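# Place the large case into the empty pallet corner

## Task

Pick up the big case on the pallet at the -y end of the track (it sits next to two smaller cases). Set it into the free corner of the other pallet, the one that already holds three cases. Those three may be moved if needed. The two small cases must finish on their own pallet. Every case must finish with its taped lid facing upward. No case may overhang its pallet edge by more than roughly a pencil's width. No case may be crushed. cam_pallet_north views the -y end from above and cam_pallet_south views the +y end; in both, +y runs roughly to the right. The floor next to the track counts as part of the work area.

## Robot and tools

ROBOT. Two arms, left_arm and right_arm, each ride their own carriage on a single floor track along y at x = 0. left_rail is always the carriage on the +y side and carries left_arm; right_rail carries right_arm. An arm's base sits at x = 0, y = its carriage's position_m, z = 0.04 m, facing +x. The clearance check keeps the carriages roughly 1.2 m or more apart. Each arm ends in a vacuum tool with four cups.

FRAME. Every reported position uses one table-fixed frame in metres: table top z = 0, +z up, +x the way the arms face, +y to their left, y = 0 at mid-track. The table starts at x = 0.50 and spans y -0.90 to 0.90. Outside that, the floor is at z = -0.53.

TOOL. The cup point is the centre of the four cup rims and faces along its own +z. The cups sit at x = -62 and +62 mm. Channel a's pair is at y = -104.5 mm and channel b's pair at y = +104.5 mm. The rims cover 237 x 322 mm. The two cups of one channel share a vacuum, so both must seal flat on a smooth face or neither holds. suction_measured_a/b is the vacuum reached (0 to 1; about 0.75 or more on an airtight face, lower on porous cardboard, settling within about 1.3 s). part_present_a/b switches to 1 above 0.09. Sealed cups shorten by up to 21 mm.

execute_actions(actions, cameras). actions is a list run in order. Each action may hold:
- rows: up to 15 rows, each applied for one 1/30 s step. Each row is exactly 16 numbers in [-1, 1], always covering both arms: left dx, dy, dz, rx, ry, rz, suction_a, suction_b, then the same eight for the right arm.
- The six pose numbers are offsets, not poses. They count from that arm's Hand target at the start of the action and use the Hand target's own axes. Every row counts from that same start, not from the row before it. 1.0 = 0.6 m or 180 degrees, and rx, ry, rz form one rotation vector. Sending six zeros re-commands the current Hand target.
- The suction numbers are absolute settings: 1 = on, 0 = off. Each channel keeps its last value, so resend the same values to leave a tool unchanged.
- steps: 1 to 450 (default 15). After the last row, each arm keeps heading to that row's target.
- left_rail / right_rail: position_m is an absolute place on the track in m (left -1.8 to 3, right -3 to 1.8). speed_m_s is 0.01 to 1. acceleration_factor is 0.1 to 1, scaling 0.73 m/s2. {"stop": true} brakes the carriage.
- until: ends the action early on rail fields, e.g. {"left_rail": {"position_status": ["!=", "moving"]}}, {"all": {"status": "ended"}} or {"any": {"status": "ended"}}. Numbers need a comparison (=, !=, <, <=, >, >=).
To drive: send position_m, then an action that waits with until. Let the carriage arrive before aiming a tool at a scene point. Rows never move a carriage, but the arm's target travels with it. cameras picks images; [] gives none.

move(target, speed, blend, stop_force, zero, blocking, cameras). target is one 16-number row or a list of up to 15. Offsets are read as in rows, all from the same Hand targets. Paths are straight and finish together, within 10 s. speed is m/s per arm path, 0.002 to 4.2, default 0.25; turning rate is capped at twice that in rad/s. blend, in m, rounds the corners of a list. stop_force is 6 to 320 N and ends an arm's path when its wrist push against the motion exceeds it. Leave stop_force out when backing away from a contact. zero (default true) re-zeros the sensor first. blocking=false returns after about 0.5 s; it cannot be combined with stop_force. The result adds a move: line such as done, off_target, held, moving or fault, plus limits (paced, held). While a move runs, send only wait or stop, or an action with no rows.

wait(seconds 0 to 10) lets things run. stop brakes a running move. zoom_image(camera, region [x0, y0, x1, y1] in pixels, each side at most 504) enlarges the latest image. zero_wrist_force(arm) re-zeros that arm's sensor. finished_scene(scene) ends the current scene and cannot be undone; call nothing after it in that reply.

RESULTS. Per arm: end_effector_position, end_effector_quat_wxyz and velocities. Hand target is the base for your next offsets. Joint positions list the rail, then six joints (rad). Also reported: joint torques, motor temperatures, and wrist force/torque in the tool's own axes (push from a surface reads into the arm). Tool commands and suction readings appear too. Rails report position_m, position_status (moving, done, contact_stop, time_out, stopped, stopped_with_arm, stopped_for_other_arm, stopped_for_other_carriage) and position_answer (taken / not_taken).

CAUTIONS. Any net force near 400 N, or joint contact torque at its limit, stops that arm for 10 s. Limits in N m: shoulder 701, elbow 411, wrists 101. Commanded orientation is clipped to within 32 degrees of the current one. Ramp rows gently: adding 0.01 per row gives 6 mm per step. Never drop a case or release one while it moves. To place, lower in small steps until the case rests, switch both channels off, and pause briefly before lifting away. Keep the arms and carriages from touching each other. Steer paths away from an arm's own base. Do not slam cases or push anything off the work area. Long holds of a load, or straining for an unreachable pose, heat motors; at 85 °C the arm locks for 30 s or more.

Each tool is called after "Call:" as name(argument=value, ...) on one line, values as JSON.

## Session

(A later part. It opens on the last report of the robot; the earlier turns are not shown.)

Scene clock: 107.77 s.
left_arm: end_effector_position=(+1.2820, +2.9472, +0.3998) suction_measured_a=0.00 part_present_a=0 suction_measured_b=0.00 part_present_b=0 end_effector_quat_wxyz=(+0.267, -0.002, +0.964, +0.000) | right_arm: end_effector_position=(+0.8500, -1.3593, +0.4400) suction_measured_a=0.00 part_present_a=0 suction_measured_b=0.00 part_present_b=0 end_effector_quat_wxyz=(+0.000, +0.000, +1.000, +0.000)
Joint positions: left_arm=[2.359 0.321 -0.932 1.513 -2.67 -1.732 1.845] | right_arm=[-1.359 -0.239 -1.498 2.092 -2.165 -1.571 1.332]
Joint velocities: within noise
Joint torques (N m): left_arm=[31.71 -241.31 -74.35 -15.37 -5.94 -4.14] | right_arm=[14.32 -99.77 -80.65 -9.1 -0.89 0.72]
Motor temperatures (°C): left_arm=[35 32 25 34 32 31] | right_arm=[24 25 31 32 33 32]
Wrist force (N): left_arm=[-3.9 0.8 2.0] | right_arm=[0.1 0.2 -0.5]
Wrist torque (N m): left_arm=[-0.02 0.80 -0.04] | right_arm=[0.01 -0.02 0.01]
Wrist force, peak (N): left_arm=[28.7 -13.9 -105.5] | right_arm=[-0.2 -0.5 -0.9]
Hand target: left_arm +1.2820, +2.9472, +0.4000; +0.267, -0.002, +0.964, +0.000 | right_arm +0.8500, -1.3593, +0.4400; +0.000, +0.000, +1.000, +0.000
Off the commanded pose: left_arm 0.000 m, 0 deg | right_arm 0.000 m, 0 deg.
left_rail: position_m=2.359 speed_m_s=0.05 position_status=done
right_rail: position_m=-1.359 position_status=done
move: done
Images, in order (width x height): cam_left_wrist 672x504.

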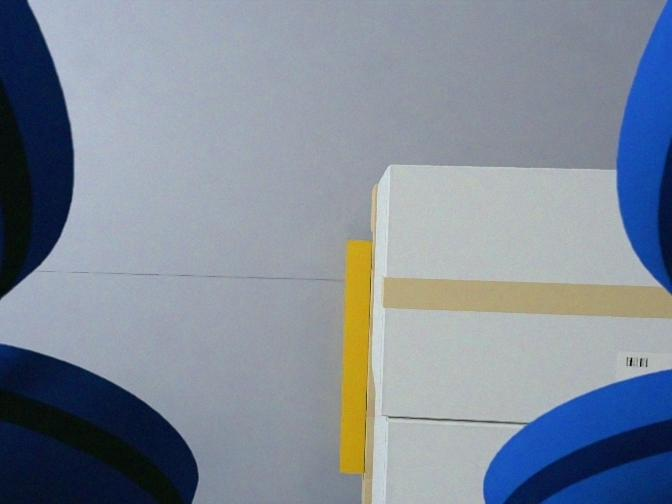

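Call:
move(target=[-0.3117,-0.85,-0.0075,0,0,0,0,0,0,0,0,0,0,0,0,0], cameras=["cam_left_wrist"])

Call:
zoom_image(camera="cam_left_wrist", region=[60, 220, 160, 290])

Call:
zoom_image(camera="cam_left_wrist", region=[360, 230, 460, 300])

Call:
zoom_image(camera="cam_left_wrist", region=[560, 230, 672, 500])

Scene clock: 110.90 s.
left_arm: end_effector_position=(+1.4416, +2.4381, +0.5003) suction_measured_a=0.00 part_present_a=0 suction_measured_b=0.00 part_present_b=0 end_effector_quat_wxyz=(+0.267, -0.002, +0.964, +0.000) | right_arm: end_effector_position=(+0.8500, -1.3593, +0.4400) suction_measured_a=0.00 part_present_a=0 suction_measured_b=0.00 part_present_b=0 end_effector_quat_wxyz=(+0.000, +0.000, +1.000, +0.000)
Joint positions: left_arm=[2.359 -0.095 -0.968 1.423 -2.564 -1.521 1.486] | right_arm=[-1.359 -0.239 -1.498 2.092 -2.165 -1.571 1.332]
Joint velocities: within noise
Joint torques (N m): left_arm=[-31.3 -207.19 -106.07 -5.26 4.74 -3.89] | right_arm=[19.21 -97.14 -81.66 -9.47 -1.09 -0.78]
Motor temperatures (°C): left_arm=[35 32 25 34 32 31] | right_arm=[24 25 31 32 33 32]
Wrist force (N): left_arm=[-4.4 0.5 2.6] | right_arm=[0.2 -0.1 -0.6]
Wrist torque (N m): left_arm=[-0.09 0.86 -0.04] | right_arm=[-0.02 -0.02 0.01]
Wrist force, peak (N): left_arm=[-5.3 -3.6 3.0] | right_arm=[-0.3 0.0 -0.9]
Hand target: left_arm +1.4418, +2.4378, +0.5003; +0.267, -0.002, +0.964, +0.000 | right_arm +0.8500, -1.3593, +0.4400; +0.000, +0.000, +1.000, +0.000
Off the commanded pose: left_arm 0.000 m, 0 deg | right_arm 0.000 m, 0 deg.
left_rail: position_m=2.359 speed_m_s=0.05 position_status=done
right_rail: position_m=-1.359 position_status=done
move: done
Images, in order (width x height): cam_left_wrist 672x504.

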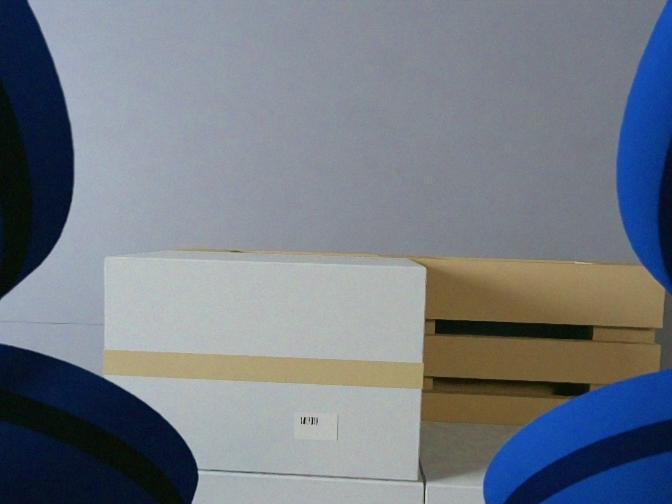

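Scaled by 5.040.

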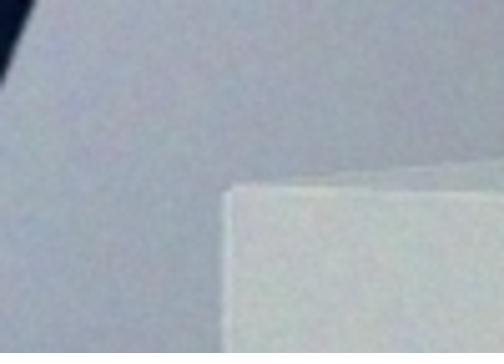

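Scaled by 5.040.

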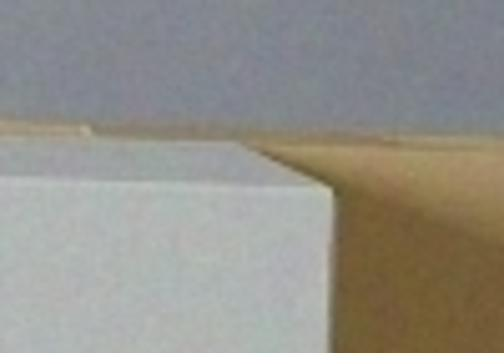

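Scaled by 1.867.

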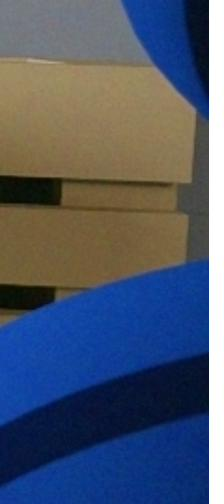

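Call:
move(target=[0.2,0,0,0,0.1692,0,0,0,0,0,0,0,0,0,0,0], cameras=[])

Call:
execute_actions(actions=[{"right_rail":{"position_m":-2.57,"speed_m_s":0.5,"acceleration_factor":0.4},"steps":400,"until":{"all":{"status":"ended"}}}], cameras=[])

Call:
move(target=[0,0,0,0,0,0,0,0,-0.3,0.1667,-0.25,0,-0.172,0,0,0], cameras=["cam_right_wrist","cam_pallet_north"])

Scene clock: 113.33 s.
left_arm: end_effector_position=(+1.3389, +2.4374, +0.4386) suction_measured_a=0.00 part_present_a=0 suction_measured_b=0.00 part_present_b=0 end_effector_quat_wxyz=(+0.005, -0.002, +1.000, +0.000) | right_arm: end_effector_position=(+0.8500, -1.3593, +0.4400) suction_measured_a=0.00 part_present_a=0 suction_measured_b=0.00 part_present_b=0 end_effector_quat_wxyz=(+0.000, +0.000, +1.000, +0.000)
Joint positions: left_arm=[2.359 -0.092 -0.974 1.344 -1.95 -1.57 1.476] | right_arm=[-1.359 -0.239 -1.498 2.092 -2.165 -1.571 1.332]
Joint velocities: within noise
Joint torques (N m): left_arm=[37.44 -206.6 -105.18 -3.58 -5.6 2.33] | right_arm=[20.13 -101.67 -79.52 -9.03 -0.56 0.47]
Motor temperatures (°C): left_arm=[35 32 25 34 32 31] | right_arm=[24 25 31 32 33 32]
Wrist force (N): left_arm=[-3.7 -0.6 2.4] | right_arm=[-0.1 -0.2 -0.7]
Wrist torque (N m): left_arm=[-0.09 0.59 0.04] | right_arm=[-0.04 0.01 0.01]
Wrist force, peak (N): left_arm=[-5.3 0.5 2.7] | right_arm=[-0.2 -0.2 -0.8]
Hand target: left_arm +1.3389, +2.4374, +0.4386; +0.004, -0.002, +1.000, +0.000 | right_arm +0.8500, -1.3593, +0.4400; +0.000, +0.000, +1.000, +0.000
Off the commanded pose: left_arm 0.000 m, 0 deg | right_arm 0.000 m, 0 deg.
left_rail: position_m=2.359 speed_m_s=0.05 position_status=done
right_rail: position_m=-1.359 position_status=done
move: done
No camera images: "cameras" was empty.

Scene clock: 117.73 s.
left_arm: end_effector_position=(+1.3389, +2.4374, +0.4386) suction_measured_a=0.00 part_present_a=0 suction_measured_b=0.00 part_present_b=0 end_effector_quat_wxyz=(+0.004, -0.002, +1.000, +0.000) | right_arm: end_effector_position=(+0.8500, -2.5700, +0.4400) suction_measured_a=0.00 part_present_a=0 suction_measured_b=0.00 part_present_b=0 end_effector_quat_wxyz=(+0.000, +0.000, +1.000, +0.000)
Joint positions: left_arm=[2.359 -0.092 -0.973 1.344 -1.95 -1.571 1.476] | right_arm=[-2.57 -0.239 -1.498 2.092 -2.165 -1.571 1.332]
Joint velocities: within noise
Joint torques (N m): left_arm=[34.85 -211.28 -85.44 -5.79 -4.71 1.89] | right_arm=[19.83 -104.99 -79.97 -8.81 -0.52 -0.01]
Motor temperatures (°C): left_arm=[35 32 25 34 32 31] | right_arm=[24 25 31 32 33 32]
Wrist force (N): left_arm=[-4.0 -0.9 2.0] | right_arm=[-0.1 0.0 -0.5]
Wrist torque (N m): left_arm=[-0.13 0.62 0.04] | right_arm=[-0.01 0.02 0.01]
Wrist force, peak (N): left_arm=[-4.1 -0.6 2.3] | right_arm=[0.0 1.5 -0.6]
Hand target: left_arm +1.3389, +2.4374, +0.4386; +0.004, -0.002, +1.000, +0.000 | right_arm +0.8500, -2.5700, +0.4400; +0.000, +0.000, +1.000, +0.000
Tool commands: left_gripper/suction_a=+0.0 left_gripper/suction_b=+0.0 right_gripper/suction_a=+0.0 right_gripper/suction_b=+0.0
Off the commanded pose: left_arm 0.000 m, 0 deg | right_arm 0.000 m, 0 deg.
left_rail: position_m=2.359 speed_m_s=0.05 position_status=done
right_rail: position_m=-2.570 speed_m_s=0.50 position_status=done
No camera images: "cameras" was empty.

Scene clock: 119.57 s.
left_arm: end_effector_position=(+1.3389, +2.4374, +0.4386) suction_measured_a=0.00 part_present_a=0 suction_measured_b=0.00 part_present_b=0 end_effector_quat_wxyz=(+0.004, -0.002, +1.000, +0.000) | right_arm: end_effector_position=(+1.0298, -2.4700, +0.5899) suction_measured_a=0.00 part_present_a=0 suction_measured_b=0.00 part_present_b=0 end_effector_quat_wxyz=(+0.267, +0.000, +0.964, +0.000)
Joint positions: left_arm=[2.359 -0.092 -0.973 1.344 -1.95 -1.571 1.476] | right_arm=[-2.57 -0.116 -1.451 1.993 -2.651 -1.511 1.472]
Joint velocities: within noise
Joint torques (N m): left_arm=[32.56 -209.88 -85.59 -7.49 -4.66 1.82] | right_arm=[30.69 -94.59 -105.95 -15.77 -5.16 4.95]
Motor temperatures (°C): left_arm=[35 32 25 34 32 31] | right_arm=[24 25 31 32 33 32]
Wrist force (N): left_arm=[-3.7 -0.6 2.1] | right_arm=[-0.6 0.6 -1.1]
Wrist torque (N m): left_arm=[-0.08 0.59 0.04] | right_arm=[0.17 -0.08 0.39]
Wrist force, peak (N): left_arm=[-4.0 -0.5 2.1] | right_arm=[-2.5 1.6 -2.4]
Hand target: left_arm +1.3389, +2.4374, +0.4386; +0.004, -0.002, +1.000, +0.000 | right_arm +1.0300, -2.4700, +0.5900; +0.267, +0.000, +0.964, +0.000
Off the commanded pose: left_arm 0.000 m, 0 deg | right_arm 0.000 m, 0 deg.
left_rail: position_m=2.359 speed_m_s=0.05 position_status=done
right_rail: position_m=-2.570 speed_m_s=0.50 position_status=done
move: done
Images, in order (width x height): cam_pallet_north 672x504, cam_right_wrist 672x504.

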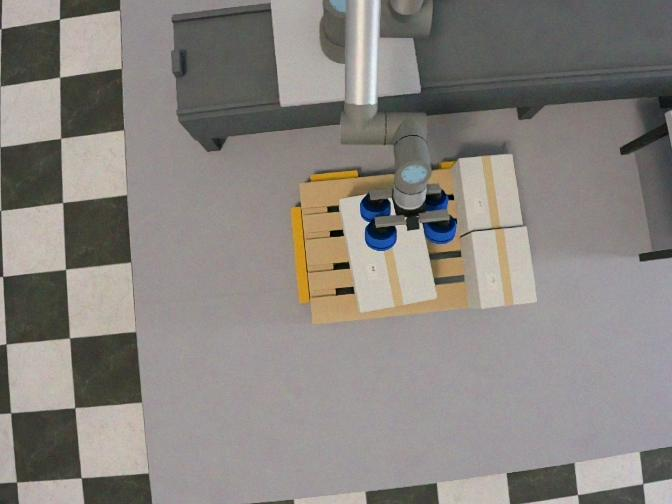

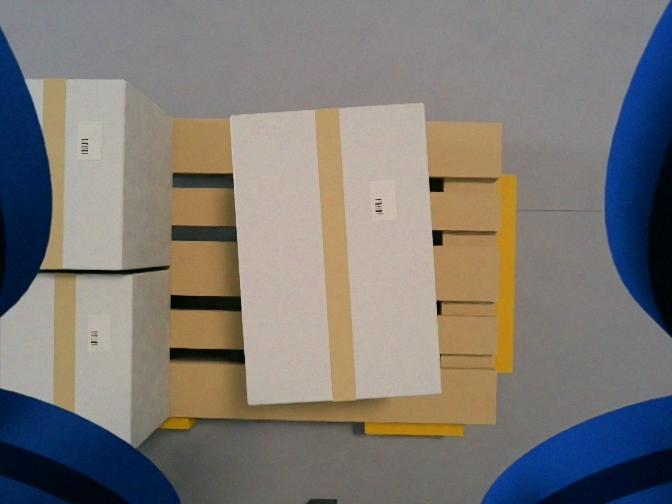

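Call:
move(target=[0,0,0,0,0,0,0,0,0,0,0,0,0.172,0,0,0], cameras=[])

Call:
move(target=[0,0,0,0,0,0,0,0,0.0167,0.0383,0.5,0,0,0.4778,0,0], speed=0.4, cameras=["cam_right_wrist","cam_pallet_north"])

Scene clock: 121.77 s.
left_arm: end_effector_position=(+1.3389, +2.4374, +0.4386) suction_measured_a=0.00 part_present_a=0 suction_measured_b=0.00 part_present_b=0 end_effector_quat_wxyz=(+0.004, -0.002, +1.000, +0.000) | right_arm: end_effector_position=(+1.0300, -2.4700, +0.5900) suction_measured_a=0.00 part_present_a=0 suction_measured_b=0.00 part_present_b=0 end_effector_quat_wxyz=(+0.000, +0.000, +1.000, +0.000)
Joint positions: left_arm=[2.359 -0.092 -0.973 1.344 -1.95 -1.571 1.476] | right_arm=[-2.57 -0.099 -1.374 1.714 -1.912 -1.571 1.472]
Joint velocities: within noise
Joint torques (N m): left_arm=[30.88 -212.94 -84.68 -8.19 -4.39 1.92] | right_arm=[30.97 -120.94 -109.37 -7.85 -5.81 5.3]
Motor temperatures (°C): left_arm=[35 32 25 34 32 31] | right_arm=[24 25 31 32 33 32]
Wrist force (N): left_arm=[-3.9 -0.6 1.8] | right_arm=[-0.1 0.2 -0.1]
Wrist torque (N m): left_arm=[-0.08 0.61 0.04] | right_arm=[0.13 -0.09 0.03]
Wrist force, peak (N): left_arm=[-3.9 -0.4 2.4] | right_arm=[-1.0 0.8 -1.5]
Hand target: left_arm +1.3389, +2.4374, +0.4386; +0.004, -0.002, +1.000, +0.000 | right_arm +1.0300, -2.4700, +0.5900; +0.000, +0.000, +1.000, +0.000
Off the commanded pose: left_arm 0.000 m, 0 deg | right_arm 0.000 m, 0 deg.
left_rail: position_m=2.359 speed_m_s=0.05 position_status=done
right_rail: position_m=-2.570 speed_m_s=0.50 position_status=done
move: done
No camera images: "cameras" was empty.

Scene clock: 124.50 s.
left_arm: end_effector_position=(+1.3389, +2.4374, +0.4386) suction_measured_a=0.00 part_present_a=0 suction_measured_b=0.00 part_present_b=0 end_effector_quat_wxyz=(+0.004, -0.002, +1.000, +0.000) | right_arm: end_effector_position=(+1.0200, -2.4470, +0.2901) suction_measured_a=0.00 part_present_a=0 suction_measured_b=0.00 part_present_b=0 end_effector_quat_wxyz=(+0.000, +0.682, +0.731, +0.000)
Joint positions: left_arm=[2.359 -0.092 -0.973 1.344 -1.95 -1.571 1.476] | right_arm=[-2.57 -0.077 -1.194 1.949 -2.326 -1.571 2.995]
Joint velocities: within noise
Joint torques (N m): left_arm=[29.56 -216.9 -86.72 -9.18 -3.99 1.91] | right_arm=[33.48 -135.07 -59.37 -13.93 -4.83 5.78]
Motor temperatures (°C): left_arm=[35 32 25 34 32 31] | right_arm=[24 25 31 32 33 32]
Wrist force (N): left_arm=[-3.7 -0.4 2.2] | right_arm=[0.2 -0.4 0.2]
Wrist torque (N m): left_arm=[-0.07 0.58 0.04] | right_arm=[0.04 -0.14 -0.06]
Wrist force, peak (N): left_arm=[-4.1 -0.6 1.9] | right_arm=[0.4 -0.5 2.0]
Hand target: left_arm +1.3389, +2.4374, +0.4386; +0.004, -0.002, +1.000, +0.000 | right_arm +1.0200, -2.4470, +0.2900; +0.000, +0.682, +0.731, +0.000
Off the commanded pose: left_arm 0.000 m, 0 deg | right_arm 0.000 m, 0 deg.
left_rail: position_m=2.359 speed_m_s=0.05 position_status=done
right_rail: position_m=-2.570 speed_m_s=0.50 position_status=done
move: done
Images, in order (width x height): cam_pallet_north 672x504, cam_right_wrist 672x504.

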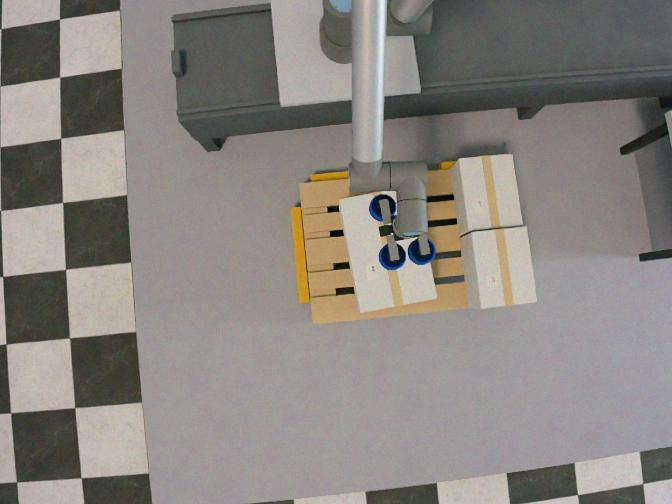

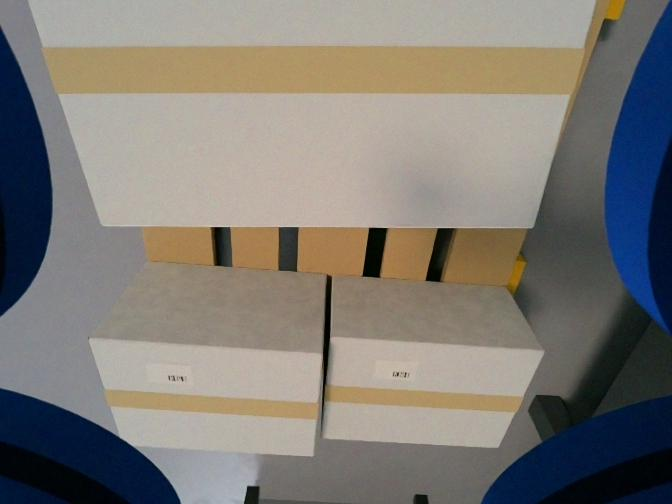

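Call:
move(target=[0,0,0,0,0,0,0,0,-0.02,0.0487,0.5667,0,0,0,0,0], cameras=["cam_right_wrist"])

Call:
move(target=[0,0,0,0,0,0,0,0,0,0,0.17,0,0,0,0,0], speed=0.015, stop_force=15, cameras=["cam_pallet_north","cam_right_wrist"])

Call:
zoom_image(camera="cam_pallet_north", region=[290, 160, 490, 330])

Scene clock: 127.10 s.
left_arm: end_effector_position=(+1.3389, +2.4374, +0.4386) suction_measured_a=0.00 part_present_a=0 suction_measured_b=0.00 part_present_b=0 end_effector_quat_wxyz=(+0.004, -0.002, +1.000, +0.000) | right_arm: end_effector_position=(+1.0499, -2.4569, -0.0497) suction_measured_a=0.00 part_present_a=0 suction_measured_b=0.00 part_present_b=0 end_effector_quat_wxyz=(+0.000, +0.682, +0.731, +0.000)
Joint positions: left_arm=[2.359 -0.092 -0.973 1.344 -1.95 -1.571 1.476] | right_arm=[-2.57 -0.084 -0.821 1.983 -2.732 -1.571 2.988]
Joint velocities: within noise
Joint torques (N m): left_arm=[27.65 -220.13 -88.21 -10.83 -3.15 2.12] | right_arm=[-16.74 -182.25 -60.84 -13.6 -0.26 -3.93]
Motor temperatures (°C): left_arm=[35 32 25 34 32 31] | right_arm=[24 25 31 32 33 32]
Wrist force (N): left_arm=[-3.7 -0.2 2.1] | right_arm=[-0.2 0.5 -0.1]
Wrist torque (N m): left_arm=[-0.02 0.58 0.04] | right_arm=[0.11 -0.13 0.00]
Wrist force, peak (N): left_arm=[-4.1 -0.7 2.5] | right_arm=[0.2 -0.2 -3.3]
Hand target: left_arm +1.3389, +2.4374, +0.4386; +0.004, -0.002, +1.000, +0.000 | right_arm +1.0499, -2.4569, -0.0500; +0.000, +0.682, +0.731, +0.000
Off the commanded pose: left_arm 0.000 m, 0 deg | right_arm 0.000 m, 0 deg.
left_rail: position_m=2.359 speed_m_s=0.05 position_status=done
right_rail: position_m=-2.570 speed_m_s=0.50 position_status=done
move: done
Images, in order (width x height): cam_right_wrist 672x504.

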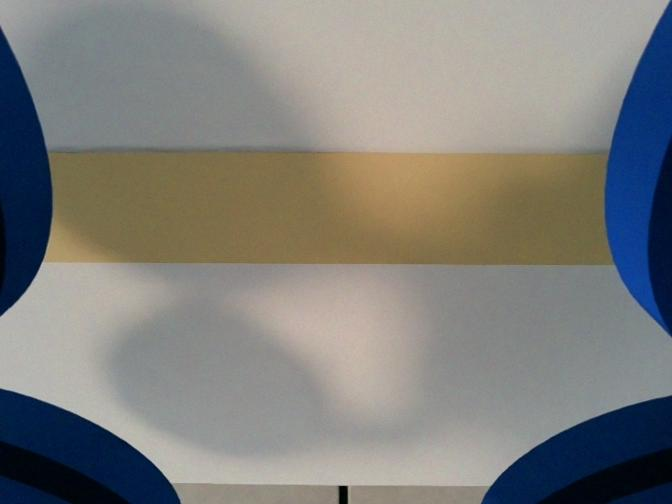

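Scene clock: 133.70 s.
left_arm: end_effector_position=(+1.3389, +2.4374, +0.4386) suction_measured_a=0.00 part_present_a=0 suction_measured_b=0.00 part_present_b=0 end_effector_quat_wxyz=(+0.004, -0.002, +1.000, +0.000) | right_arm: end_effector_position=(+1.0500, -2.4569, -0.1277) suction_measured_a=0.00 part_present_a=0 suction_measured_b=0.00 part_present_b=0 end_effector_quat_wxyz=(+0.000, +0.682, +0.731, +0.000)
Joint positions: left_arm=[2.359 -0.092 -0.973 1.344 -1.95 -1.571 1.476] | right_arm=[-2.57 -0.084 -0.729 1.972 -2.814 -1.571 2.988]
Joint velocities: within noise
Joint torques (N m): left_arm=[27.82 -219.83 -91.4 -13.06 -2.48 1.64] | right_arm=[-18.06 -208.27 -24.72 -6.27 4.67 -4.24]
Motor temperatures (°C): left_arm=[35 32 25 34 32 31] | right_arm=[24 25 31 32 33 32]
Wrist force (N): left_arm=[-3.5 -0.4 2.3] | right_arm=[0.6 -3.9 -13.9]
Wrist torque (N m): left_arm=[-0.07 0.56 0.04] | right_arm=[-0.83 -0.20 0.00]
Wrist force, peak (N): left_arm=[-3.9 -0.8 2.9] | right_arm=[1.0 -4.5 -16.9]
Hand target: left_arm +1.3389, +2.4374, +0.4386; +0.004, -0.002, +1.000, +0.000 | right_arm +1.0500, -2.4569, -0.1277; +0.000, +0.682, +0.731, +0.000 (not the last commanded pose)
Off the commanded pose: left_arm 0.000 m, 0 deg | right_arm 0.024 m, 0 deg.
left_rail: position_m=2.359 speed_m_s=0.05 position_status=done
right_rail: position_m=-2.570 speed_m_s=0.50 position_status=done
move: contact (right_arm)
Images, in order (width x height): cam_pallet_north 672x504, cam_right_wrist 672x504.

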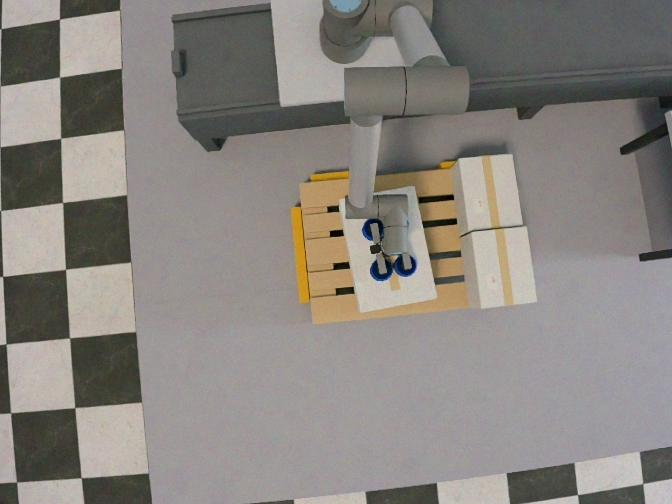

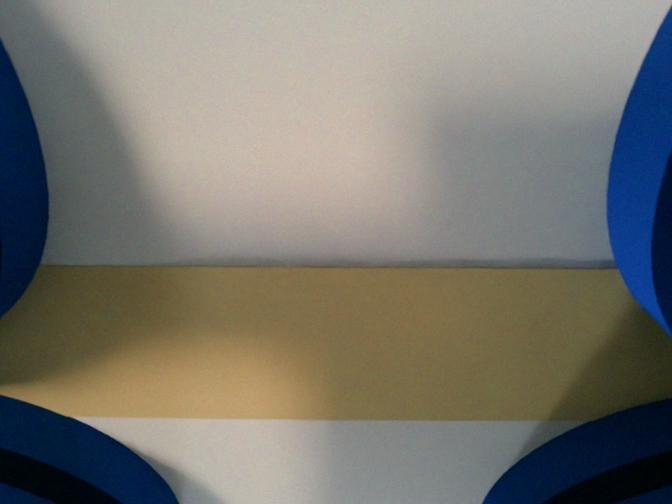

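Scaled by 2.520.

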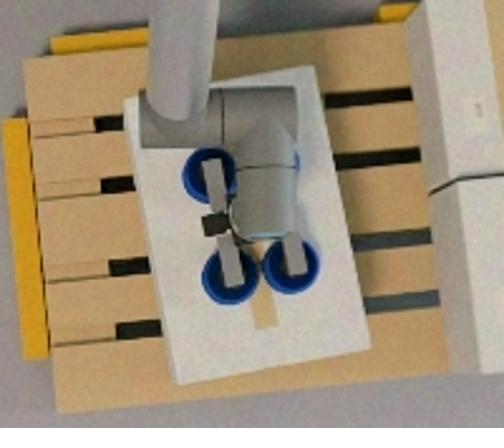

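Call:
execute_actions(actions=[{"rows":[[0,0,0,0,0,0,0,0,0,0,0.003,0,0,0,1,1]],"steps":75}], cameras=[])

Call:
move(target=[[0,0,0,0,0,0,0,0,0,0,-0.1,0,0,0,1,1],[0,0,0,0,0,0,0,0,0,0,-0.97,0,0,0,1,1]], speed=[0.04,0.15], blend=[0.02,0], cameras=[])

Call:
move(target=[0,0,0,0,0,0,0,0,0,-0.3,0,0,0,-0.4778,1,1], speed=0.2, cameras=["cam_pallet_north","cam_right_wrist"])

Scene clock: 136.57 s.
left_arm: end_effector_position=(+1.3389, +2.4374, +0.4386) suction_measured_a=0.00 part_present_a=0 suction_measured_b=0.00 part_present_b=0 end_effector_quat_wxyz=(+0.004, -0.002, +1.000, +0.000) | right_arm: end_effector_position=(+1.0500, -2.4569, -0.1295) suction_measured_a=0.84 part_present_a=1 suction_measured_b=0.85 part_present_b=1 end_effector_quat_wxyz=(+0.000, +0.682, +0.731, +0.000)
Joint positions: left_arm=[2.359 -0.092 -0.973 1.344 -1.95 -1.571 1.476] | right_arm=[-2.57 -0.084 -0.727 1.972 -2.816 -1.571 2.988]
Joint velocities: within noise
Joint torques (N m): left_arm=[25.4 -224.69 -93.54 -13.03 -2.62 1.28] | right_arm=[20.16 -323.65 -94.06 -29.33 -5.98 -0.35]
Motor temperatures (°C): left_arm=[35 32 25 34 32 31] | right_arm=[24 25 31 32 33 32]
Wrist force (N): left_arm=[-3.7 -0.3 2.3] | right_arm=[-0.4 -4.0 2.1]
Wrist torque (N m): left_arm=[-0.04 0.58 0.04] | right_arm=[-0.63 0.52 0.01]
Wrist force, peak (N): left_arm=[-4.2 -0.6 2.4] | right_arm=[-6.0 6.2 -60.5]
Hand target: left_arm +1.3389, +2.4374, +0.4386; +0.004, -0.002, +1.000, +0.000 | right_arm +1.0500, -2.4569, -0.1295; +0.000, +0.682, +0.731, +0.000
Off the commanded pose: left_arm 0.000 m, 0 deg | right_arm 0.000 m, 0 deg.
left_rail: position_m=2.359 speed_m_s=0.05 position_status=done
right_rail: position_m=-2.570 speed_m_s=0.50 position_status=done
No camera images: "cameras" was empty.

Scene clock: 142.13 s.
left_arm: end_effector_position=(+1.3389, +2.4374, +0.4386) suction_measured_a=0.00 part_present_a=0 suction_measured_b=0.00 part_present_b=0 end_effector_quat_wxyz=(+0.004, -0.002, +1.000, +0.000) | right_arm: end_effector_position=(+1.0499, -2.4569, +0.4522) suction_measured_a=0.84 part_present_a=1 suction_measured_b=0.85 part_present_b=1 end_effector_quat_wxyz=(+0.000, +0.682, +0.731, +0.000)
Joint positions: left_arm=[2.359 -0.092 -0.973 1.344 -1.95 -1.571 1.476] | right_arm=[-2.57 -0.084 -1.282 1.803 -2.091 -1.571 2.988]
Joint velocities: within noise
Joint torques (N m): left_arm=[22.64 -222.66 -95.31 -12.68 -1.54 1.62] | right_arm=[-7.39 -281.7 -193.23 -25.24 3.02 -2.85]
Motor temperatures (°C): left_arm=[35 32 25 34 32 31] | right_arm=[24 25 31 32 33 32]
Wrist force (N): left_arm=[-3.3 0.1 2.0] | right_arm=[0.5 -4.6 4.4]
Wrist torque (N m): left_arm=[0.01 0.53 0.04] | right_arm=[-0.56 0.44 -0.04]
Wrist force, peak (N): left_arm=[-4.1 -0.9 2.6] | right_arm=[0.4 -3.5 -13.9]
Hand target: left_arm +1.3389, +2.4374, +0.4386; +0.004, -0.002, +1.000, +0.000 | right_arm +1.0499, -2.4569, +0.4525; +0.000, +0.682, +0.731, +0.000
Off the commanded pose: left_arm 0.000 m, 0 deg | right_arm 0.000 m, 0 deg.
left_rail: position_m=2.359 speed_m_s=0.05 position_status=done
right_rail: position_m=-2.570 speed_m_s=0.50 position_status=done
move: done
No camera images: "cameras" was empty.

Scene clock: 146.60 s.
left_arm: end_effector_position=(+1.3389, +2.4374, +0.4386) suction_measured_a=0.00 part_present_a=0 suction_measured_b=0.00 part_present_b=0 end_effector_quat_wxyz=(+0.004, -0.002, +1.000, +0.000) | right_arm: end_effector_position=(+0.8704, -2.4694, +0.4525) suction_measured_a=0.84 part_present_a=1 suction_measured_b=0.85 part_present_b=1 end_effector_quat_wxyz=(+0.000, +0.000, +1.000, +0.000)
Joint positions: left_arm=[2.359 -0.092 -0.973 1.344 -1.95 -1.571 1.476] | right_arm=[-2.57 -0.116 -1.477 2.048 -2.142 -1.571 1.455]
Joint velocities: within noise
Joint torques (N m): left_arm=[20.86 -224.61 -96.44 -11.85 -1.01 0.91] | right_arm=[-14.98 -215.81 -157.27 -32.33 4.87 -4.84]
Motor temperatures (°C): left_arm=[35 32 25 34 32 31] | right_arm=[24 25 31 32 33 32]
Wrist force (N): left_arm=[-3.5 -0.6 2.2] | right_arm=[0.0 -4.4 2.8]
Wrist torque (N m): left_arm=[-0.08 0.55 0.04] | right_arm=[-0.63 0.53 0.01]
Wrist force, peak (N): left_arm=[-4.2 -0.1 2.2] | right_arm=[3.0 -4.6 3.1]
Hand target: left_arm +1.3389, +2.4374, +0.4386; +0.004, -0.002, +1.000, +0.000 | right_arm +0.8704, -2.4694, +0.4525; +0.000, +0.000, +1.000, +0.000
Off the commanded pose: left_arm 0.000 m, 0 deg | right_arm 0.000 m, 0 deg.
left_rail: position_m=2.359 speed_m_s=0.05 position_status=done
right_rail: position_m=-2.570 speed_m_s=0.50 position_status=done
move: done
Images, in order (width x height): cam_pallet_north 672x504, cam_right_wrist 672x504.

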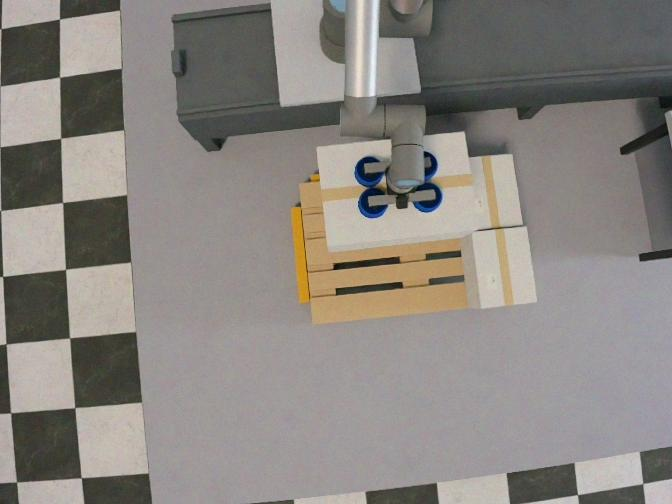

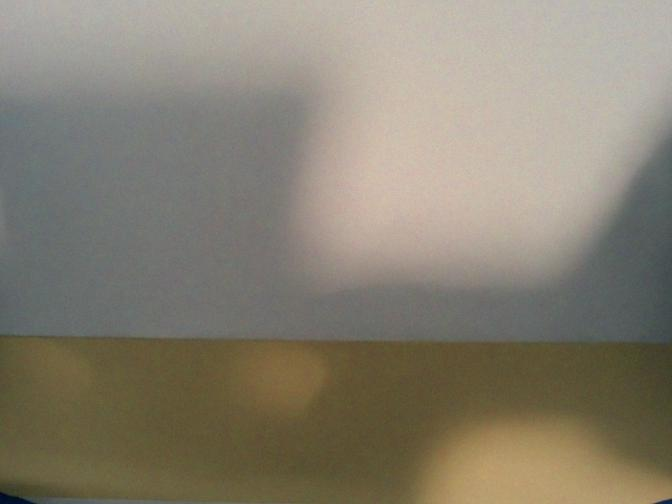

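Call:
execute_actions(actions=[{"right_rail":{"position_m":-0.6,"speed_m_s":0.4,"acceleration_factor":0.4},"steps":400,"until":{"right_rail":{"position_status":["!=","moving"]}}}], cameras=["cam_high","cam_low"])

Call:
move(target=[0,0,0,0,0,0,0,0,0,0,0.22,0,0,0,1,1], speed=0.1, cameras=[])

Call:
move(target=[0,0,0,0,0,0,0,0,0,0,0.17,0,0,0,1,1], speed=0.012, stop_force=25, cameras=["cam_low"])

Scene clock: 153.33 s.
left_arm: end_effector_position=(+1.3389, +2.4374, +0.4386) suction_measured_a=0.00 part_present_a=0 suction_measured_b=0.00 part_present_b=0 end_effector_quat_wxyz=(+0.004, -0.002, +1.000, +0.000) | right_arm: end_effector_position=(+0.8704, -0.4994, +0.4525) suction_measured_a=0.84 part_present_a=1 suction_measured_b=0.85 part_present_b=1 end_effector_quat_wxyz=(+0.000, +0.000, +1.000, +0.000)
Joint positions: left_arm=[2.359 -0.092 -0.973 1.344 -1.95 -1.571 1.476] | right_arm=[-0.6 -0.116 -1.477 2.048 -2.142 -1.571 1.454]
Joint velocities: within noise
Joint torques (N m): left_arm=[22.13 -225.3 -99.38 -11.85 0.15 0.51] | right_arm=[4.03 -203.14 -180.45 -28.32 1.11 -3.83]
Motor temperatures (°C): left_arm=[35 32 25 34 32 31] | right_arm=[24 25 31 32 33 32]
Wrist force (N): left_arm=[-3.5 -0.4 2.0] | right_arm=[-0.2 -4.6 2.6]
Wrist torque (N m): left_arm=[-0.06 0.56 0.04] | right_arm=[-0.62 0.53 0.03]
Wrist force, peak (N): left_arm=[-4.2 -0.4 2.1] | right_arm=[-0.6 -14.1 2.4]
Hand target: left_arm +1.3389, +2.4374, +0.4386; +0.004, -0.002, +1.000, +0.000 | right_arm +0.8704, -0.4995, +0.4525; +0.000, +0.000, +1.000, +0.000
Tool commands: left_gripper/suction_a=+0.0 left_gripper/suction_b=+0.0 right_gripper/suction_a=+1.0 right_gripper/suction_b=+1.0
Off the commanded pose: left_arm 0.000 m, 0 deg | right_arm 0.000 m, 0 deg.
left_rail: position_m=2.359 speed_m_s=0.05 position_status=done
right_rail: position_m=-0.600 speed_m_s=0.40 position_status=done
Images, in order (width x height): cam_high 672x504, cam_low 672x504.

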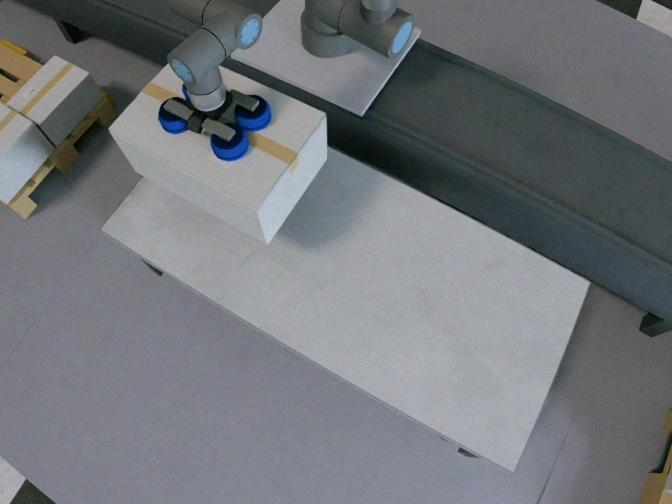

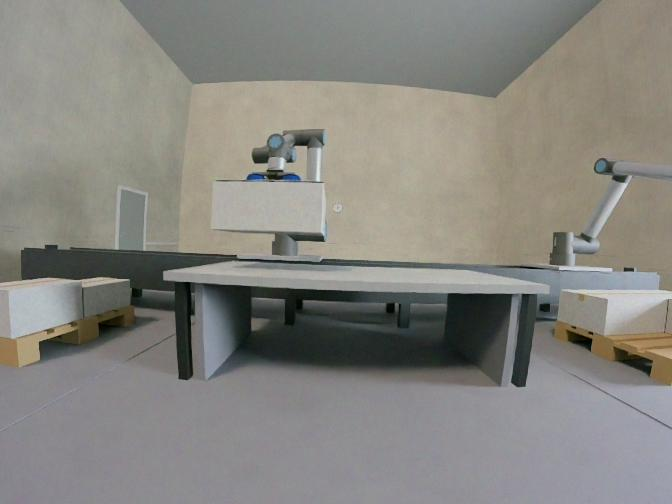

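Scene clock: 155.23 s.
left_arm: end_effector_position=(+1.3389, +2.4374, +0.4386) suction_measured_a=0.00 part_present_a=0 suction_measured_b=0.00 part_present_b=0 end_effector_quat_wxyz=(+0.004, -0.002, +1.000, +0.000) | right_arm: end_effector_position=(+0.8704, -0.4995, +0.3207) suction_measured_a=0.84 part_present_a=1 suction_measured_b=0.85 part_present_b=1 end_effector_quat_wxyz=(+0.000, +0.000, +1.000, +0.000)
Joint positions: left_arm=[2.359 -0.092 -0.973 1.344 -1.95 -1.571 1.476] | right_arm=[-0.6 -0.116 -1.367 2.145 -2.349 -1.571 1.454]
Joint velocities: within noise
Joint torques (N m): left_arm=[20.62 -223.81 -99.1 -11.4 0.24 0.63] | right_arm=[-0.79 -185.77 -133.89 -32.96 -3.23 -1.21]
Motor temperatures (°C): left_arm=[35 32 25 34 32 31] | right_arm=[24 25 31 32 33 32]
Wrist force (N): left_arm=[-3.5 -0.4 2.2] | right_arm=[-0.7 -4.2 1.7]
Wrist torque (N m): left_arm=[-0.06 0.55 0.05] | right_arm=[-0.57 0.57 -0.01]
Wrist force, peak (N): left_arm=[-4.1 -0.3 2.2] | right_arm=[0.9 -4.2 13.6]
Hand target: left_arm +1.3389, +2.4374, +0.4386; +0.004, -0.002, +1.000, +0.000 | right_arm +0.8704, -0.4994, +0.3205; +0.000, +0.000, +1.000, +0.000
Off the commanded pose: left_arm 0.000 m, 0 deg | right_arm 0.000 m, 0 deg.
left_rail: position_m=2.359 speed_m_s=0.05 position_status=done
right_rail: position_m=-0.600 speed_m_s=0.40 position_status=done
move: done
No camera images: "cameras" was empty.

Scene clock: 162.93 s.
left_arm: end_effector_position=(+1.3389, +2.4374, +0.4386) suction_measured_a=0.00 part_present_a=0 suction_measured_b=0.00 part_present_b=0 end_effector_quat_wxyz=(+0.004, -0.002, +1.000, +0.000) | right_arm: end_effector_position=(+0.8705, -0.4995, +0.2444) suction_measured_a=0.84 part_present_a=1 suction_measured_b=0.85 part_present_b=1 end_effector_quat_wxyz=(+0.000, +0.000, +1.000, +0.000)
Joint positions: left_arm=[2.359 -0.092 -0.973 1.344 -1.95 -1.571 1.476] | right_arm=[-0.6 -0.116 -1.287 2.188 -2.472 -1.571 1.454]
Joint velocities: within noise
Joint torques (N m): left_arm=[16.28 -225.08 -99.04 -10.94 0.4 0.34] | right_arm=[17.46 -210.16 -127.8 -17.41 3.18 1.95]
Motor temperatures (°C): left_arm=[35 32 25 34 32 31] | right_arm=[24 25 31 32 33 32]
Wrist force (N): left_arm=[-3.3 -0.6 1.8] | right_arm=[-1.2 -5.4 -20.2]
Wrist torque (N m): left_arm=[-0.08 0.53 0.04] | right_arm=[5.42 -4.39 -0.04]
Wrist force, peak (N): left_arm=[-3.9 -0.3 2.7] | right_arm=[4.3 -1.8 -28.0]
Hand target: left_arm +1.3389, +2.4374, +0.4386; +0.004, -0.002, +1.000, +0.000 | right_arm +0.8705, -0.4995, +0.2444; +0.000, +0.000, +1.000, +0.000 (not the last commanded pose)
Off the commanded pose: left_arm 0.000 m, 0 deg | right_arm 0.026 m, 0 deg.
left_rail: position_m=2.359 speed_m_s=0.05 position_status=done
right_rail: position_m=-0.600 speed_m_s=0.40 position_status=done
move: contact (right_arm)
Images, in order (width x height): cam_low 672x504.

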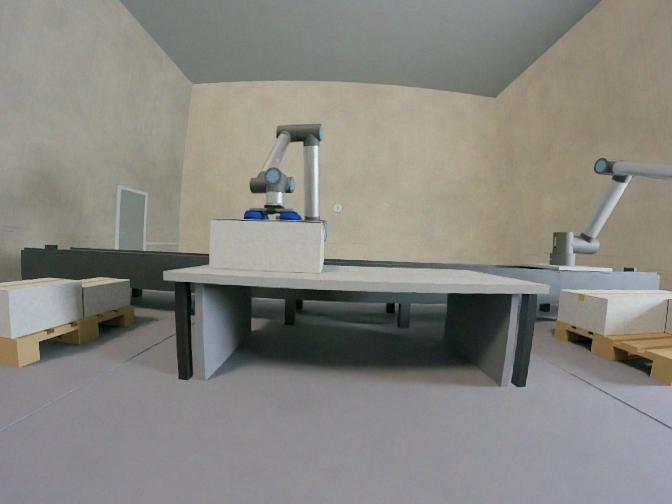

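Call:
move(target=[0,0,0,0,0,0,0,0,0,0,0.02,0,0,0,1,1], speed=0.004, stop_force=70, cameras=[])

Call:
move(target=[0,0,0,0,0,0,0,0,0,0,0.015,0,0,0,1,1], speed=0.003, stop_force=15, cameras=[])

Call:
execute_actions(actions=[{"rows":[[0,0,0,0,0,0,0,0,0,0,0,0,0,0,0,0]],"steps":45}], cameras=[])

Call:
move(target=[0,0,0,0,0,0,0,0,0,0,-0.42,0,0,0,0,0], speed=0.15, cameras=[])

Call:
execute_actions(actions=[{"right_rail":{"position_m":-2.3,"speed_m_s":0.6},"steps":400,"until":{"all":{"status":"ended"}}}], cameras=["cam_high"])

Scene clock: 166.40 s.
left_arm: end_effector_position=(+1.3389, +2.4374, +0.4386) suction_measured_a=0.00 part_present_a=0 suction_measured_b=0.00 part_present_b=0 end_effector_quat_wxyz=(+0.004, -0.002, +1.000, +0.000) | right_arm: end_effector_position=(+0.8705, -0.4995, +0.2373) suction_measured_a=0.84 part_present_a=1 suction_measured_b=0.85 part_present_b=1 end_effector_quat_wxyz=(+0.000, +0.000, +1.000, +0.000)
Joint positions: left_arm=[2.359 -0.092 -0.973 1.344 -1.95 -1.571 1.476] | right_arm=[-0.6 -0.116 -1.279 2.192 -2.484 -1.571 1.454]
Joint velocities: within noise
Joint torques (N m): left_arm=[13.84 -223.58 -99.87 -10.47 -0.04 -0.21] | right_arm=[16.58 -154.04 -92.6 -4.25 11.04 1.37]
Motor temperatures (°C): left_arm=[35 32 25 34 32 31] | right_arm=[24 25 31 32 33 32]
Wrist force (N): left_arm=[-3.8 -0.4 2.0] | right_arm=[16.7 -3.2 -90.8]
Wrist torque (N m): left_arm=[-0.05 0.59 0.04] | right_arm=[8.25 -11.86 0.82]
Wrist force, peak (N): left_arm=[-4.3 -0.4 2.1] | right_arm=[16.9 -3.0 -91.6]
Hand target: left_arm +1.3389, +2.4374, +0.4386; +0.004, -0.002, +1.000, +0.000 | right_arm +0.8706, -0.4995, +0.2373; +0.000, +0.000, +1.000, +0.000 (not the last commanded pose)
Off the commanded pose: left_arm 0.000 m, 0 deg | right_arm 0.005 m, 0 deg.
left_rail: position_m=2.359 speed_m_s=0.05 position_status=done
right_rail: position_m=-0.600 speed_m_s=0.40 position_status=done
move: contact (right_arm)
No camera images: "cameras" was empty.

Scene clock: 167.87 s.
left_arm: end_effector_position=(+1.3389, +2.4374, +0.4386) suction_measured_a=0.00 part_present_a=0 suction_measured_b=0.00 part_present_b=0 end_effector_quat_wxyz=(+0.004, -0.002, +1.000, +0.000) | right_arm: end_effector_position=(+0.8705, -0.4995, +0.2350) suction_measured_a=0.84 part_present_a=1 suction_measured_b=0.85 part_present_b=1 end_effector_quat_wxyz=(+0.000, +0.000, +1.000, +0.000)
Joint positions: left_arm=[2.359 -0.092 -0.973 1.344 -1.95 -1.571 1.476] | right_arm=[-0.6 -0.116 -1.277 2.193 -2.487 -1.571 1.454]
Joint velocities: within noise
Joint torques (N m): left_arm=[11.24 -224.08 -97.54 -10.77 0.21 -0.23] | right_arm=[19.19 -139.74 -81.69 -4.2 11.47 1.25]
Motor temperatures (°C): left_arm=[35 32 25 34 32 31] | right_arm=[24 25 31 32 33 32]
Wrist force (N): left_arm=[-3.7 -0.6 1.9] | right_arm=[26.0 -3.1 -106.5]
Wrist torque (N m): left_arm=[-0.08 0.58 0.04] | right_arm=[8.23 -11.37 0.83]
Wrist force, peak (N): left_arm=[-3.9 -0.9 2.4] | right_arm=[27.8 -2.6 -106.2]
Hand target: left_arm +1.3389, +2.4374, +0.4386; +0.004, -0.002, +1.000, +0.000 | right_arm +0.8706, -0.4995, +0.2351; +0.000, +0.000, +1.000, +0.000 (not the last commanded pose)
Off the commanded pose: left_arm 0.000 m, 0 deg | right_arm 0.007 m, 0 deg.
left_rail: position_m=2.359 speed_m_s=0.05 position_status=done
right_rail: position_m=-0.600 speed_m_s=0.40 position_status=done
move: contact (right_arm)
No camera images: "cameras" was empty.

Scene clock: 169.57 s.
left_arm: end_effector_position=(+1.3389, +2.4374, +0.4386) suction_measured_a=0.00 part_present_a=0 suction_measured_b=0.00 part_present_b=0 end_effector_quat_wxyz=(+0.004, -0.002, +1.000, +0.000) | right_arm: end_effector_position=(+0.8706, -0.4995, +0.2351) suction_measured_a=0.00 part_present_a=0 suction_measured_b=0.00 part_present_b=0 end_effector_quat_wxyz=(+0.000, +0.000, +1.000, +0.000)
Joint positions: left_arm=[2.359 -0.092 -0.973 1.344 -1.95 -1.571 1.476] | right_arm=[-0.6 -0.116 -1.277 2.193 -2.487 -1.571 1.454]
Joint velocities: within noise
Joint torques (N m): left_arm=[10.82 -224.9 -99.44 -10.24 0.14 -0.14] | right_arm=[16.67 -78.79 -34.35 -1.56 -6.88 1.56]
Motor temperatures (°C): left_arm=[35 32 25 34 32 31] | right_arm=[24 25 31 32 33 32]
Wrist force (N): left_arm=[-3.7 -0.4 1.9] | right_arm=[5.9 2.3 -84.9]
Wrist torque (N m): left_arm=[-0.06 0.58 0.04] | right_arm=[0.17 -0.18 0.10]
Wrist force, peak (N): left_arm=[-4.2 -0.5 2.2] | right_arm=[4.8 -0.4 -87.6]
Hand target: left_arm +1.3389, +2.4374, +0.4386; +0.004, -0.002, +1.000, +0.000 | right_arm +0.8706, -0.4995, +0.2351; +0.000, +0.000, +1.000, +0.000
Off the commanded pose: left_arm 0.000 m, 0 deg | right_arm 0.000 m, 0 deg.
left_rail: position_m=2.359 speed_m_s=0.05 position_status=done
right_rail: position_m=-0.600 speed_m_s=0.40 position_status=done
No camera images: "cameras" was empty.

Scene clock: 171.90 s.
left_arm: end_effector_position=(+1.3389, +2.4374, +0.4386) suction_measured_a=0.00 part_present_a=0 suction_measured_b=0.00 part_present_b=0 end_effector_quat_wxyz=(+0.004, -0.002, +1.000, +0.000) | right_arm: end_effector_position=(+0.8704, -0.4994, +0.4868) suction_measured_a=0.00 part_present_a=0 suction_measured_b=0.00 part_present_b=0 end_effector_quat_wxyz=(+0.000, +0.000, +1.000, +0.000)
Joint positions: left_arm=[2.359 -0.092 -0.973 1.344 -1.95 -1.571 1.476] | right_arm=[-0.6 -0.116 -1.501 2.019 -2.09 -1.571 1.454]
Joint velocities: within noise
Joint torques (N m): left_arm=[10.52 -225.16 -97.58 -10.04 -0.19 -0.2] | right_arm=[-1.94 -116.82 -103.55 -7.82 3.85 -2.37]
Motor temperatures (°C): left_arm=[35 32 25 34 32 31] | right_arm=[24 25 31 32 33 32]
Wrist force (N): left_arm=[-3.6 -0.2 2.1] | right_arm=[-2.3 -4.0 0.4]
Wrist torque (N m): left_arm=[-0.04 0.56 0.04] | right_arm=[-0.46 0.22 0.03]
Wrist force, peak (N): left_arm=[-4.1 -0.5 2.6] | right_arm=[6.0 2.3 -84.9]
Hand target: left_arm +1.3389, +2.4374, +0.4386; +0.004, -0.002, +1.000, +0.000 | right_arm +0.8704, -0.4995, +0.4871; +0.000, +0.000, +1.000, +0.000
Off the commanded pose: left_arm 0.000 m, 0 deg | right_arm 0.000 m, 0 deg.
left_rail: position_m=2.359 speed_m_s=0.05 position_status=done
right_rail: position_m=-0.600 speed_m_s=0.40 position_status=done
move: done
No camera images: "cameras" was empty.

Scene clock: 177.07 s.
left_arm: end_effector_position=(+1.3389, +2.4374, +0.4386) suction_measured_a=0.00 part_present_a=0 suction_measured_b=0.00 part_present_b=0 end_effector_quat_wxyz=(+0.004, -0.002, +1.000, +0.000) | right_arm: end_effector_position=(+0.8705, -2.1995, +0.4871) suction_measured_a=0.00 part_present_a=0 suction_measured_b=0.00 part_present_b=0 end_effector_quat_wxyz=(+0.000, +0.000, +1.000, +0.000)
Joint positions: left_arm=[2.359 -0.092 -0.973 1.344 -1.95 -1.571 1.476] | right_arm=[-2.3 -0.116 -1.501 2.019 -2.089 -1.571 1.454]
Joint velocities: within noise
Joint torques (N m): left_arm=[9.45 -221.2 -97.73 -9.71 0.16 -0.46] | right_arm=[2.93 -117.48 -81.32 -10.67 5.07 -2.26]
Motor temperatures (°C): left_arm=[35 32 25 34 32 31] | right_arm=[24 25 31 32 33 32]
Wrist force (N): left_arm=[-3.7 -0.6 2.7] | right_arm=[-2.3 -4.0 0.4]
Wrist torque (N m): left_arm=[-0.09 0.58 0.04] | right_arm=[-0.45 0.22 0.03]
Wrist force, peak (N): left_arm=[-4.1 -0.5 2.6] | right_arm=[-2.2 -5.2 0.4]
Hand target: left_arm +1.3389, +2.4374, +0.4386; +0.004, -0.002, +1.000, +0.000 | right_arm +0.8704, -2.1995, +0.4871; +0.000, +0.000, +1.000, +0.000
Tool commands: left_gripper/suction_a=+0.0 left_gripper/suction_b=+0.0 right_gripper/suction_a=+0.0 right_gripper/suction_b=+0.0
Off the commanded pose: left_arm 0.000 m, 0 deg | right_arm 0.000 m, 0 deg.
left_rail: position_m=2.359 speed_m_s=0.05 position_status=done
right_rail: position_m=-2.300 speed_m_s=0.60 position_status=done
Images, in order (width x height): cam_high 672x504.

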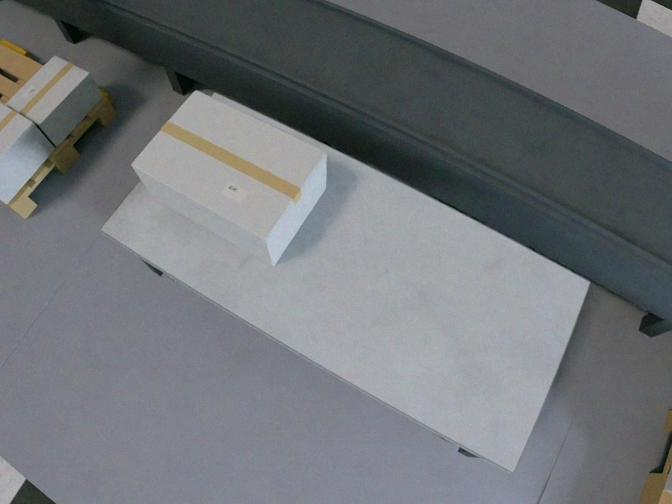

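Call:
move(target=[0.565,-0.1313,-0.769,0,0,0,0,0,0,0,0,0,0,0,0,0], cameras=[])

Call:
execute_actions(actions=[{"left_rail":{"position_m":-0.5,"speed_m_s":0.5,"acceleration_factor":0.4},"steps":450,"until":{"all":{"status":"ended"}}}], cameras=["cam_left_wrist"])

Scene clock: 180.27 s.
left_arm: end_effector_position=(+0.9962, +2.3578, +0.8968) suction_measured_a=0.00 part_present_a=0 suction_measured_b=0.00 part_present_b=0 end_effector_quat_wxyz=(+0.004, -0.002, +1.000, +0.000) | right_arm: end_effector_position=(+0.8704, -2.1995, +0.4871) suction_measured_a=0.00 part_present_a=0 suction_measured_b=0.00 part_present_b=0 end_effector_quat_wxyz=(+0.000, +0.000, +1.000, +0.000)
Joint positions: left_arm=[2.359 -0.204 -1.47 1.402 -1.511 -1.57 1.363] | right_arm=[-2.3 -0.116 -1.501 2.019 -2.089 -1.571 1.454]
Joint velocities: within noise
Joint torques (N m): left_arm=[-27.77 -140.94 -113.6 -3.94 4.88 -3.74] | right_arm=[12.5 -115.44 -77.51 -11.68 4.36 -2.13]
Motor temperatures (°C): left_arm=[35 32 25 34 32 31] | right_arm=[24 25 31 32 33 32]
Wrist force (N): left_arm=[-3.4 -0.2 1.6] | right_arm=[-2.3 -4.1 0.5]
Wrist torque (N m): left_arm=[-0.05 0.48 0.02] | right_arm=[-0.47 0.22 0.03]
Wrist force, peak (N): left_arm=[-5.2 0.6 5.1] | right_arm=[-2.3 -4.4 0.5]
Hand target: left_arm +0.9961, +2.3578, +0.8970; +0.004, -0.002, +1.000, +0.000 | right_arm +0.8704, -2.1995, +0.4871; +0.000, +0.000, +1.000, +0.000
Off the commanded pose: left_arm 0.000 m, 0 deg | right_arm 0.000 m, 0 deg.
left_rail: position_m=2.359 speed_m_s=0.05 position_status=done
right_rail: position_m=-2.300 speed_m_s=0.60 position_status=done
move: done
No camera images: "cameras" was empty.

Scene clock: 187.97 s.
left_arm: end_effector_position=(+0.9961, -0.5008, +0.8970) suction_measured_a=0.00 part_present_a=0 suction_measured_b=0.00 part_present_b=0 end_effector_quat_wxyz=(+0.004, -0.002, +1.000, +0.000) | right_arm: end_effector_position=(+0.8704, -2.1995, +0.4871) suction_measured_a=0.00 part_present_a=0 suction_measured_b=0.00 part_present_b=0 end_effector_quat_wxyz=(+0.000, +0.000, +1.000, +0.000)
Joint positions: left_arm=[-0.5 -0.204 -1.47 1.401 -1.511 -1.57 1.363] | right_arm=[-2.3 -0.116 -1.501 2.019 -2.089 -1.571 1.454]
Joint velocities: within noise
Joint torques (N m): left_arm=[20.47 -137.61 -91.34 -8.41 -1.85 -3.92] | right_arm=[17.52 -114.85 -79.11 -11.24 4.19 -1.9]
Motor temperatures (°C): left_arm=[35 32 25 34 32 31] | right_arm=[24 25 31 32 33 32]
Wrist force (N): left_arm=[-3.8 -0.2 2.1] | right_arm=[-2.3 -3.8 0.2]
Wrist torque (N m): left_arm=[-0.04 0.53 0.03] | right_arm=[-0.43 0.22 0.03]
Wrist force, peak (N): left_arm=[-4.3 -0.1 2.0] | right_arm=[-2.3 -4.3 0.7]
Hand target: left_arm +0.9961, -0.5008, +0.8970; +0.004, -0.002, +1.000, +0.000 | right_arm +0.8704, -2.1995, +0.4871; +0.000, +0.000, +1.000, +0.000
Tool commands: left_gripper/suction_a=+0.0 left_gripper/suction_b=+0.0 right_gripper/suction_a=+0.0 right_gripper/suction_b=+0.0
Off the commanded pose: left_arm 0.000 m, 0 deg | right_arm 0.000 m, 0 deg.
left_rail: position_m=-0.500 speed_m_s=0.50 position_status=done
right_rail: position_m=-2.300 speed_m_s=0.60 position_status=done
Images, in order (width x height): cam_left_wrist 672x504.

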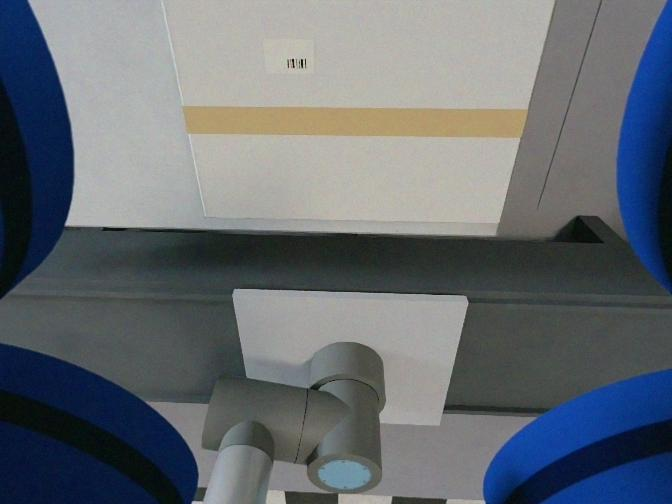

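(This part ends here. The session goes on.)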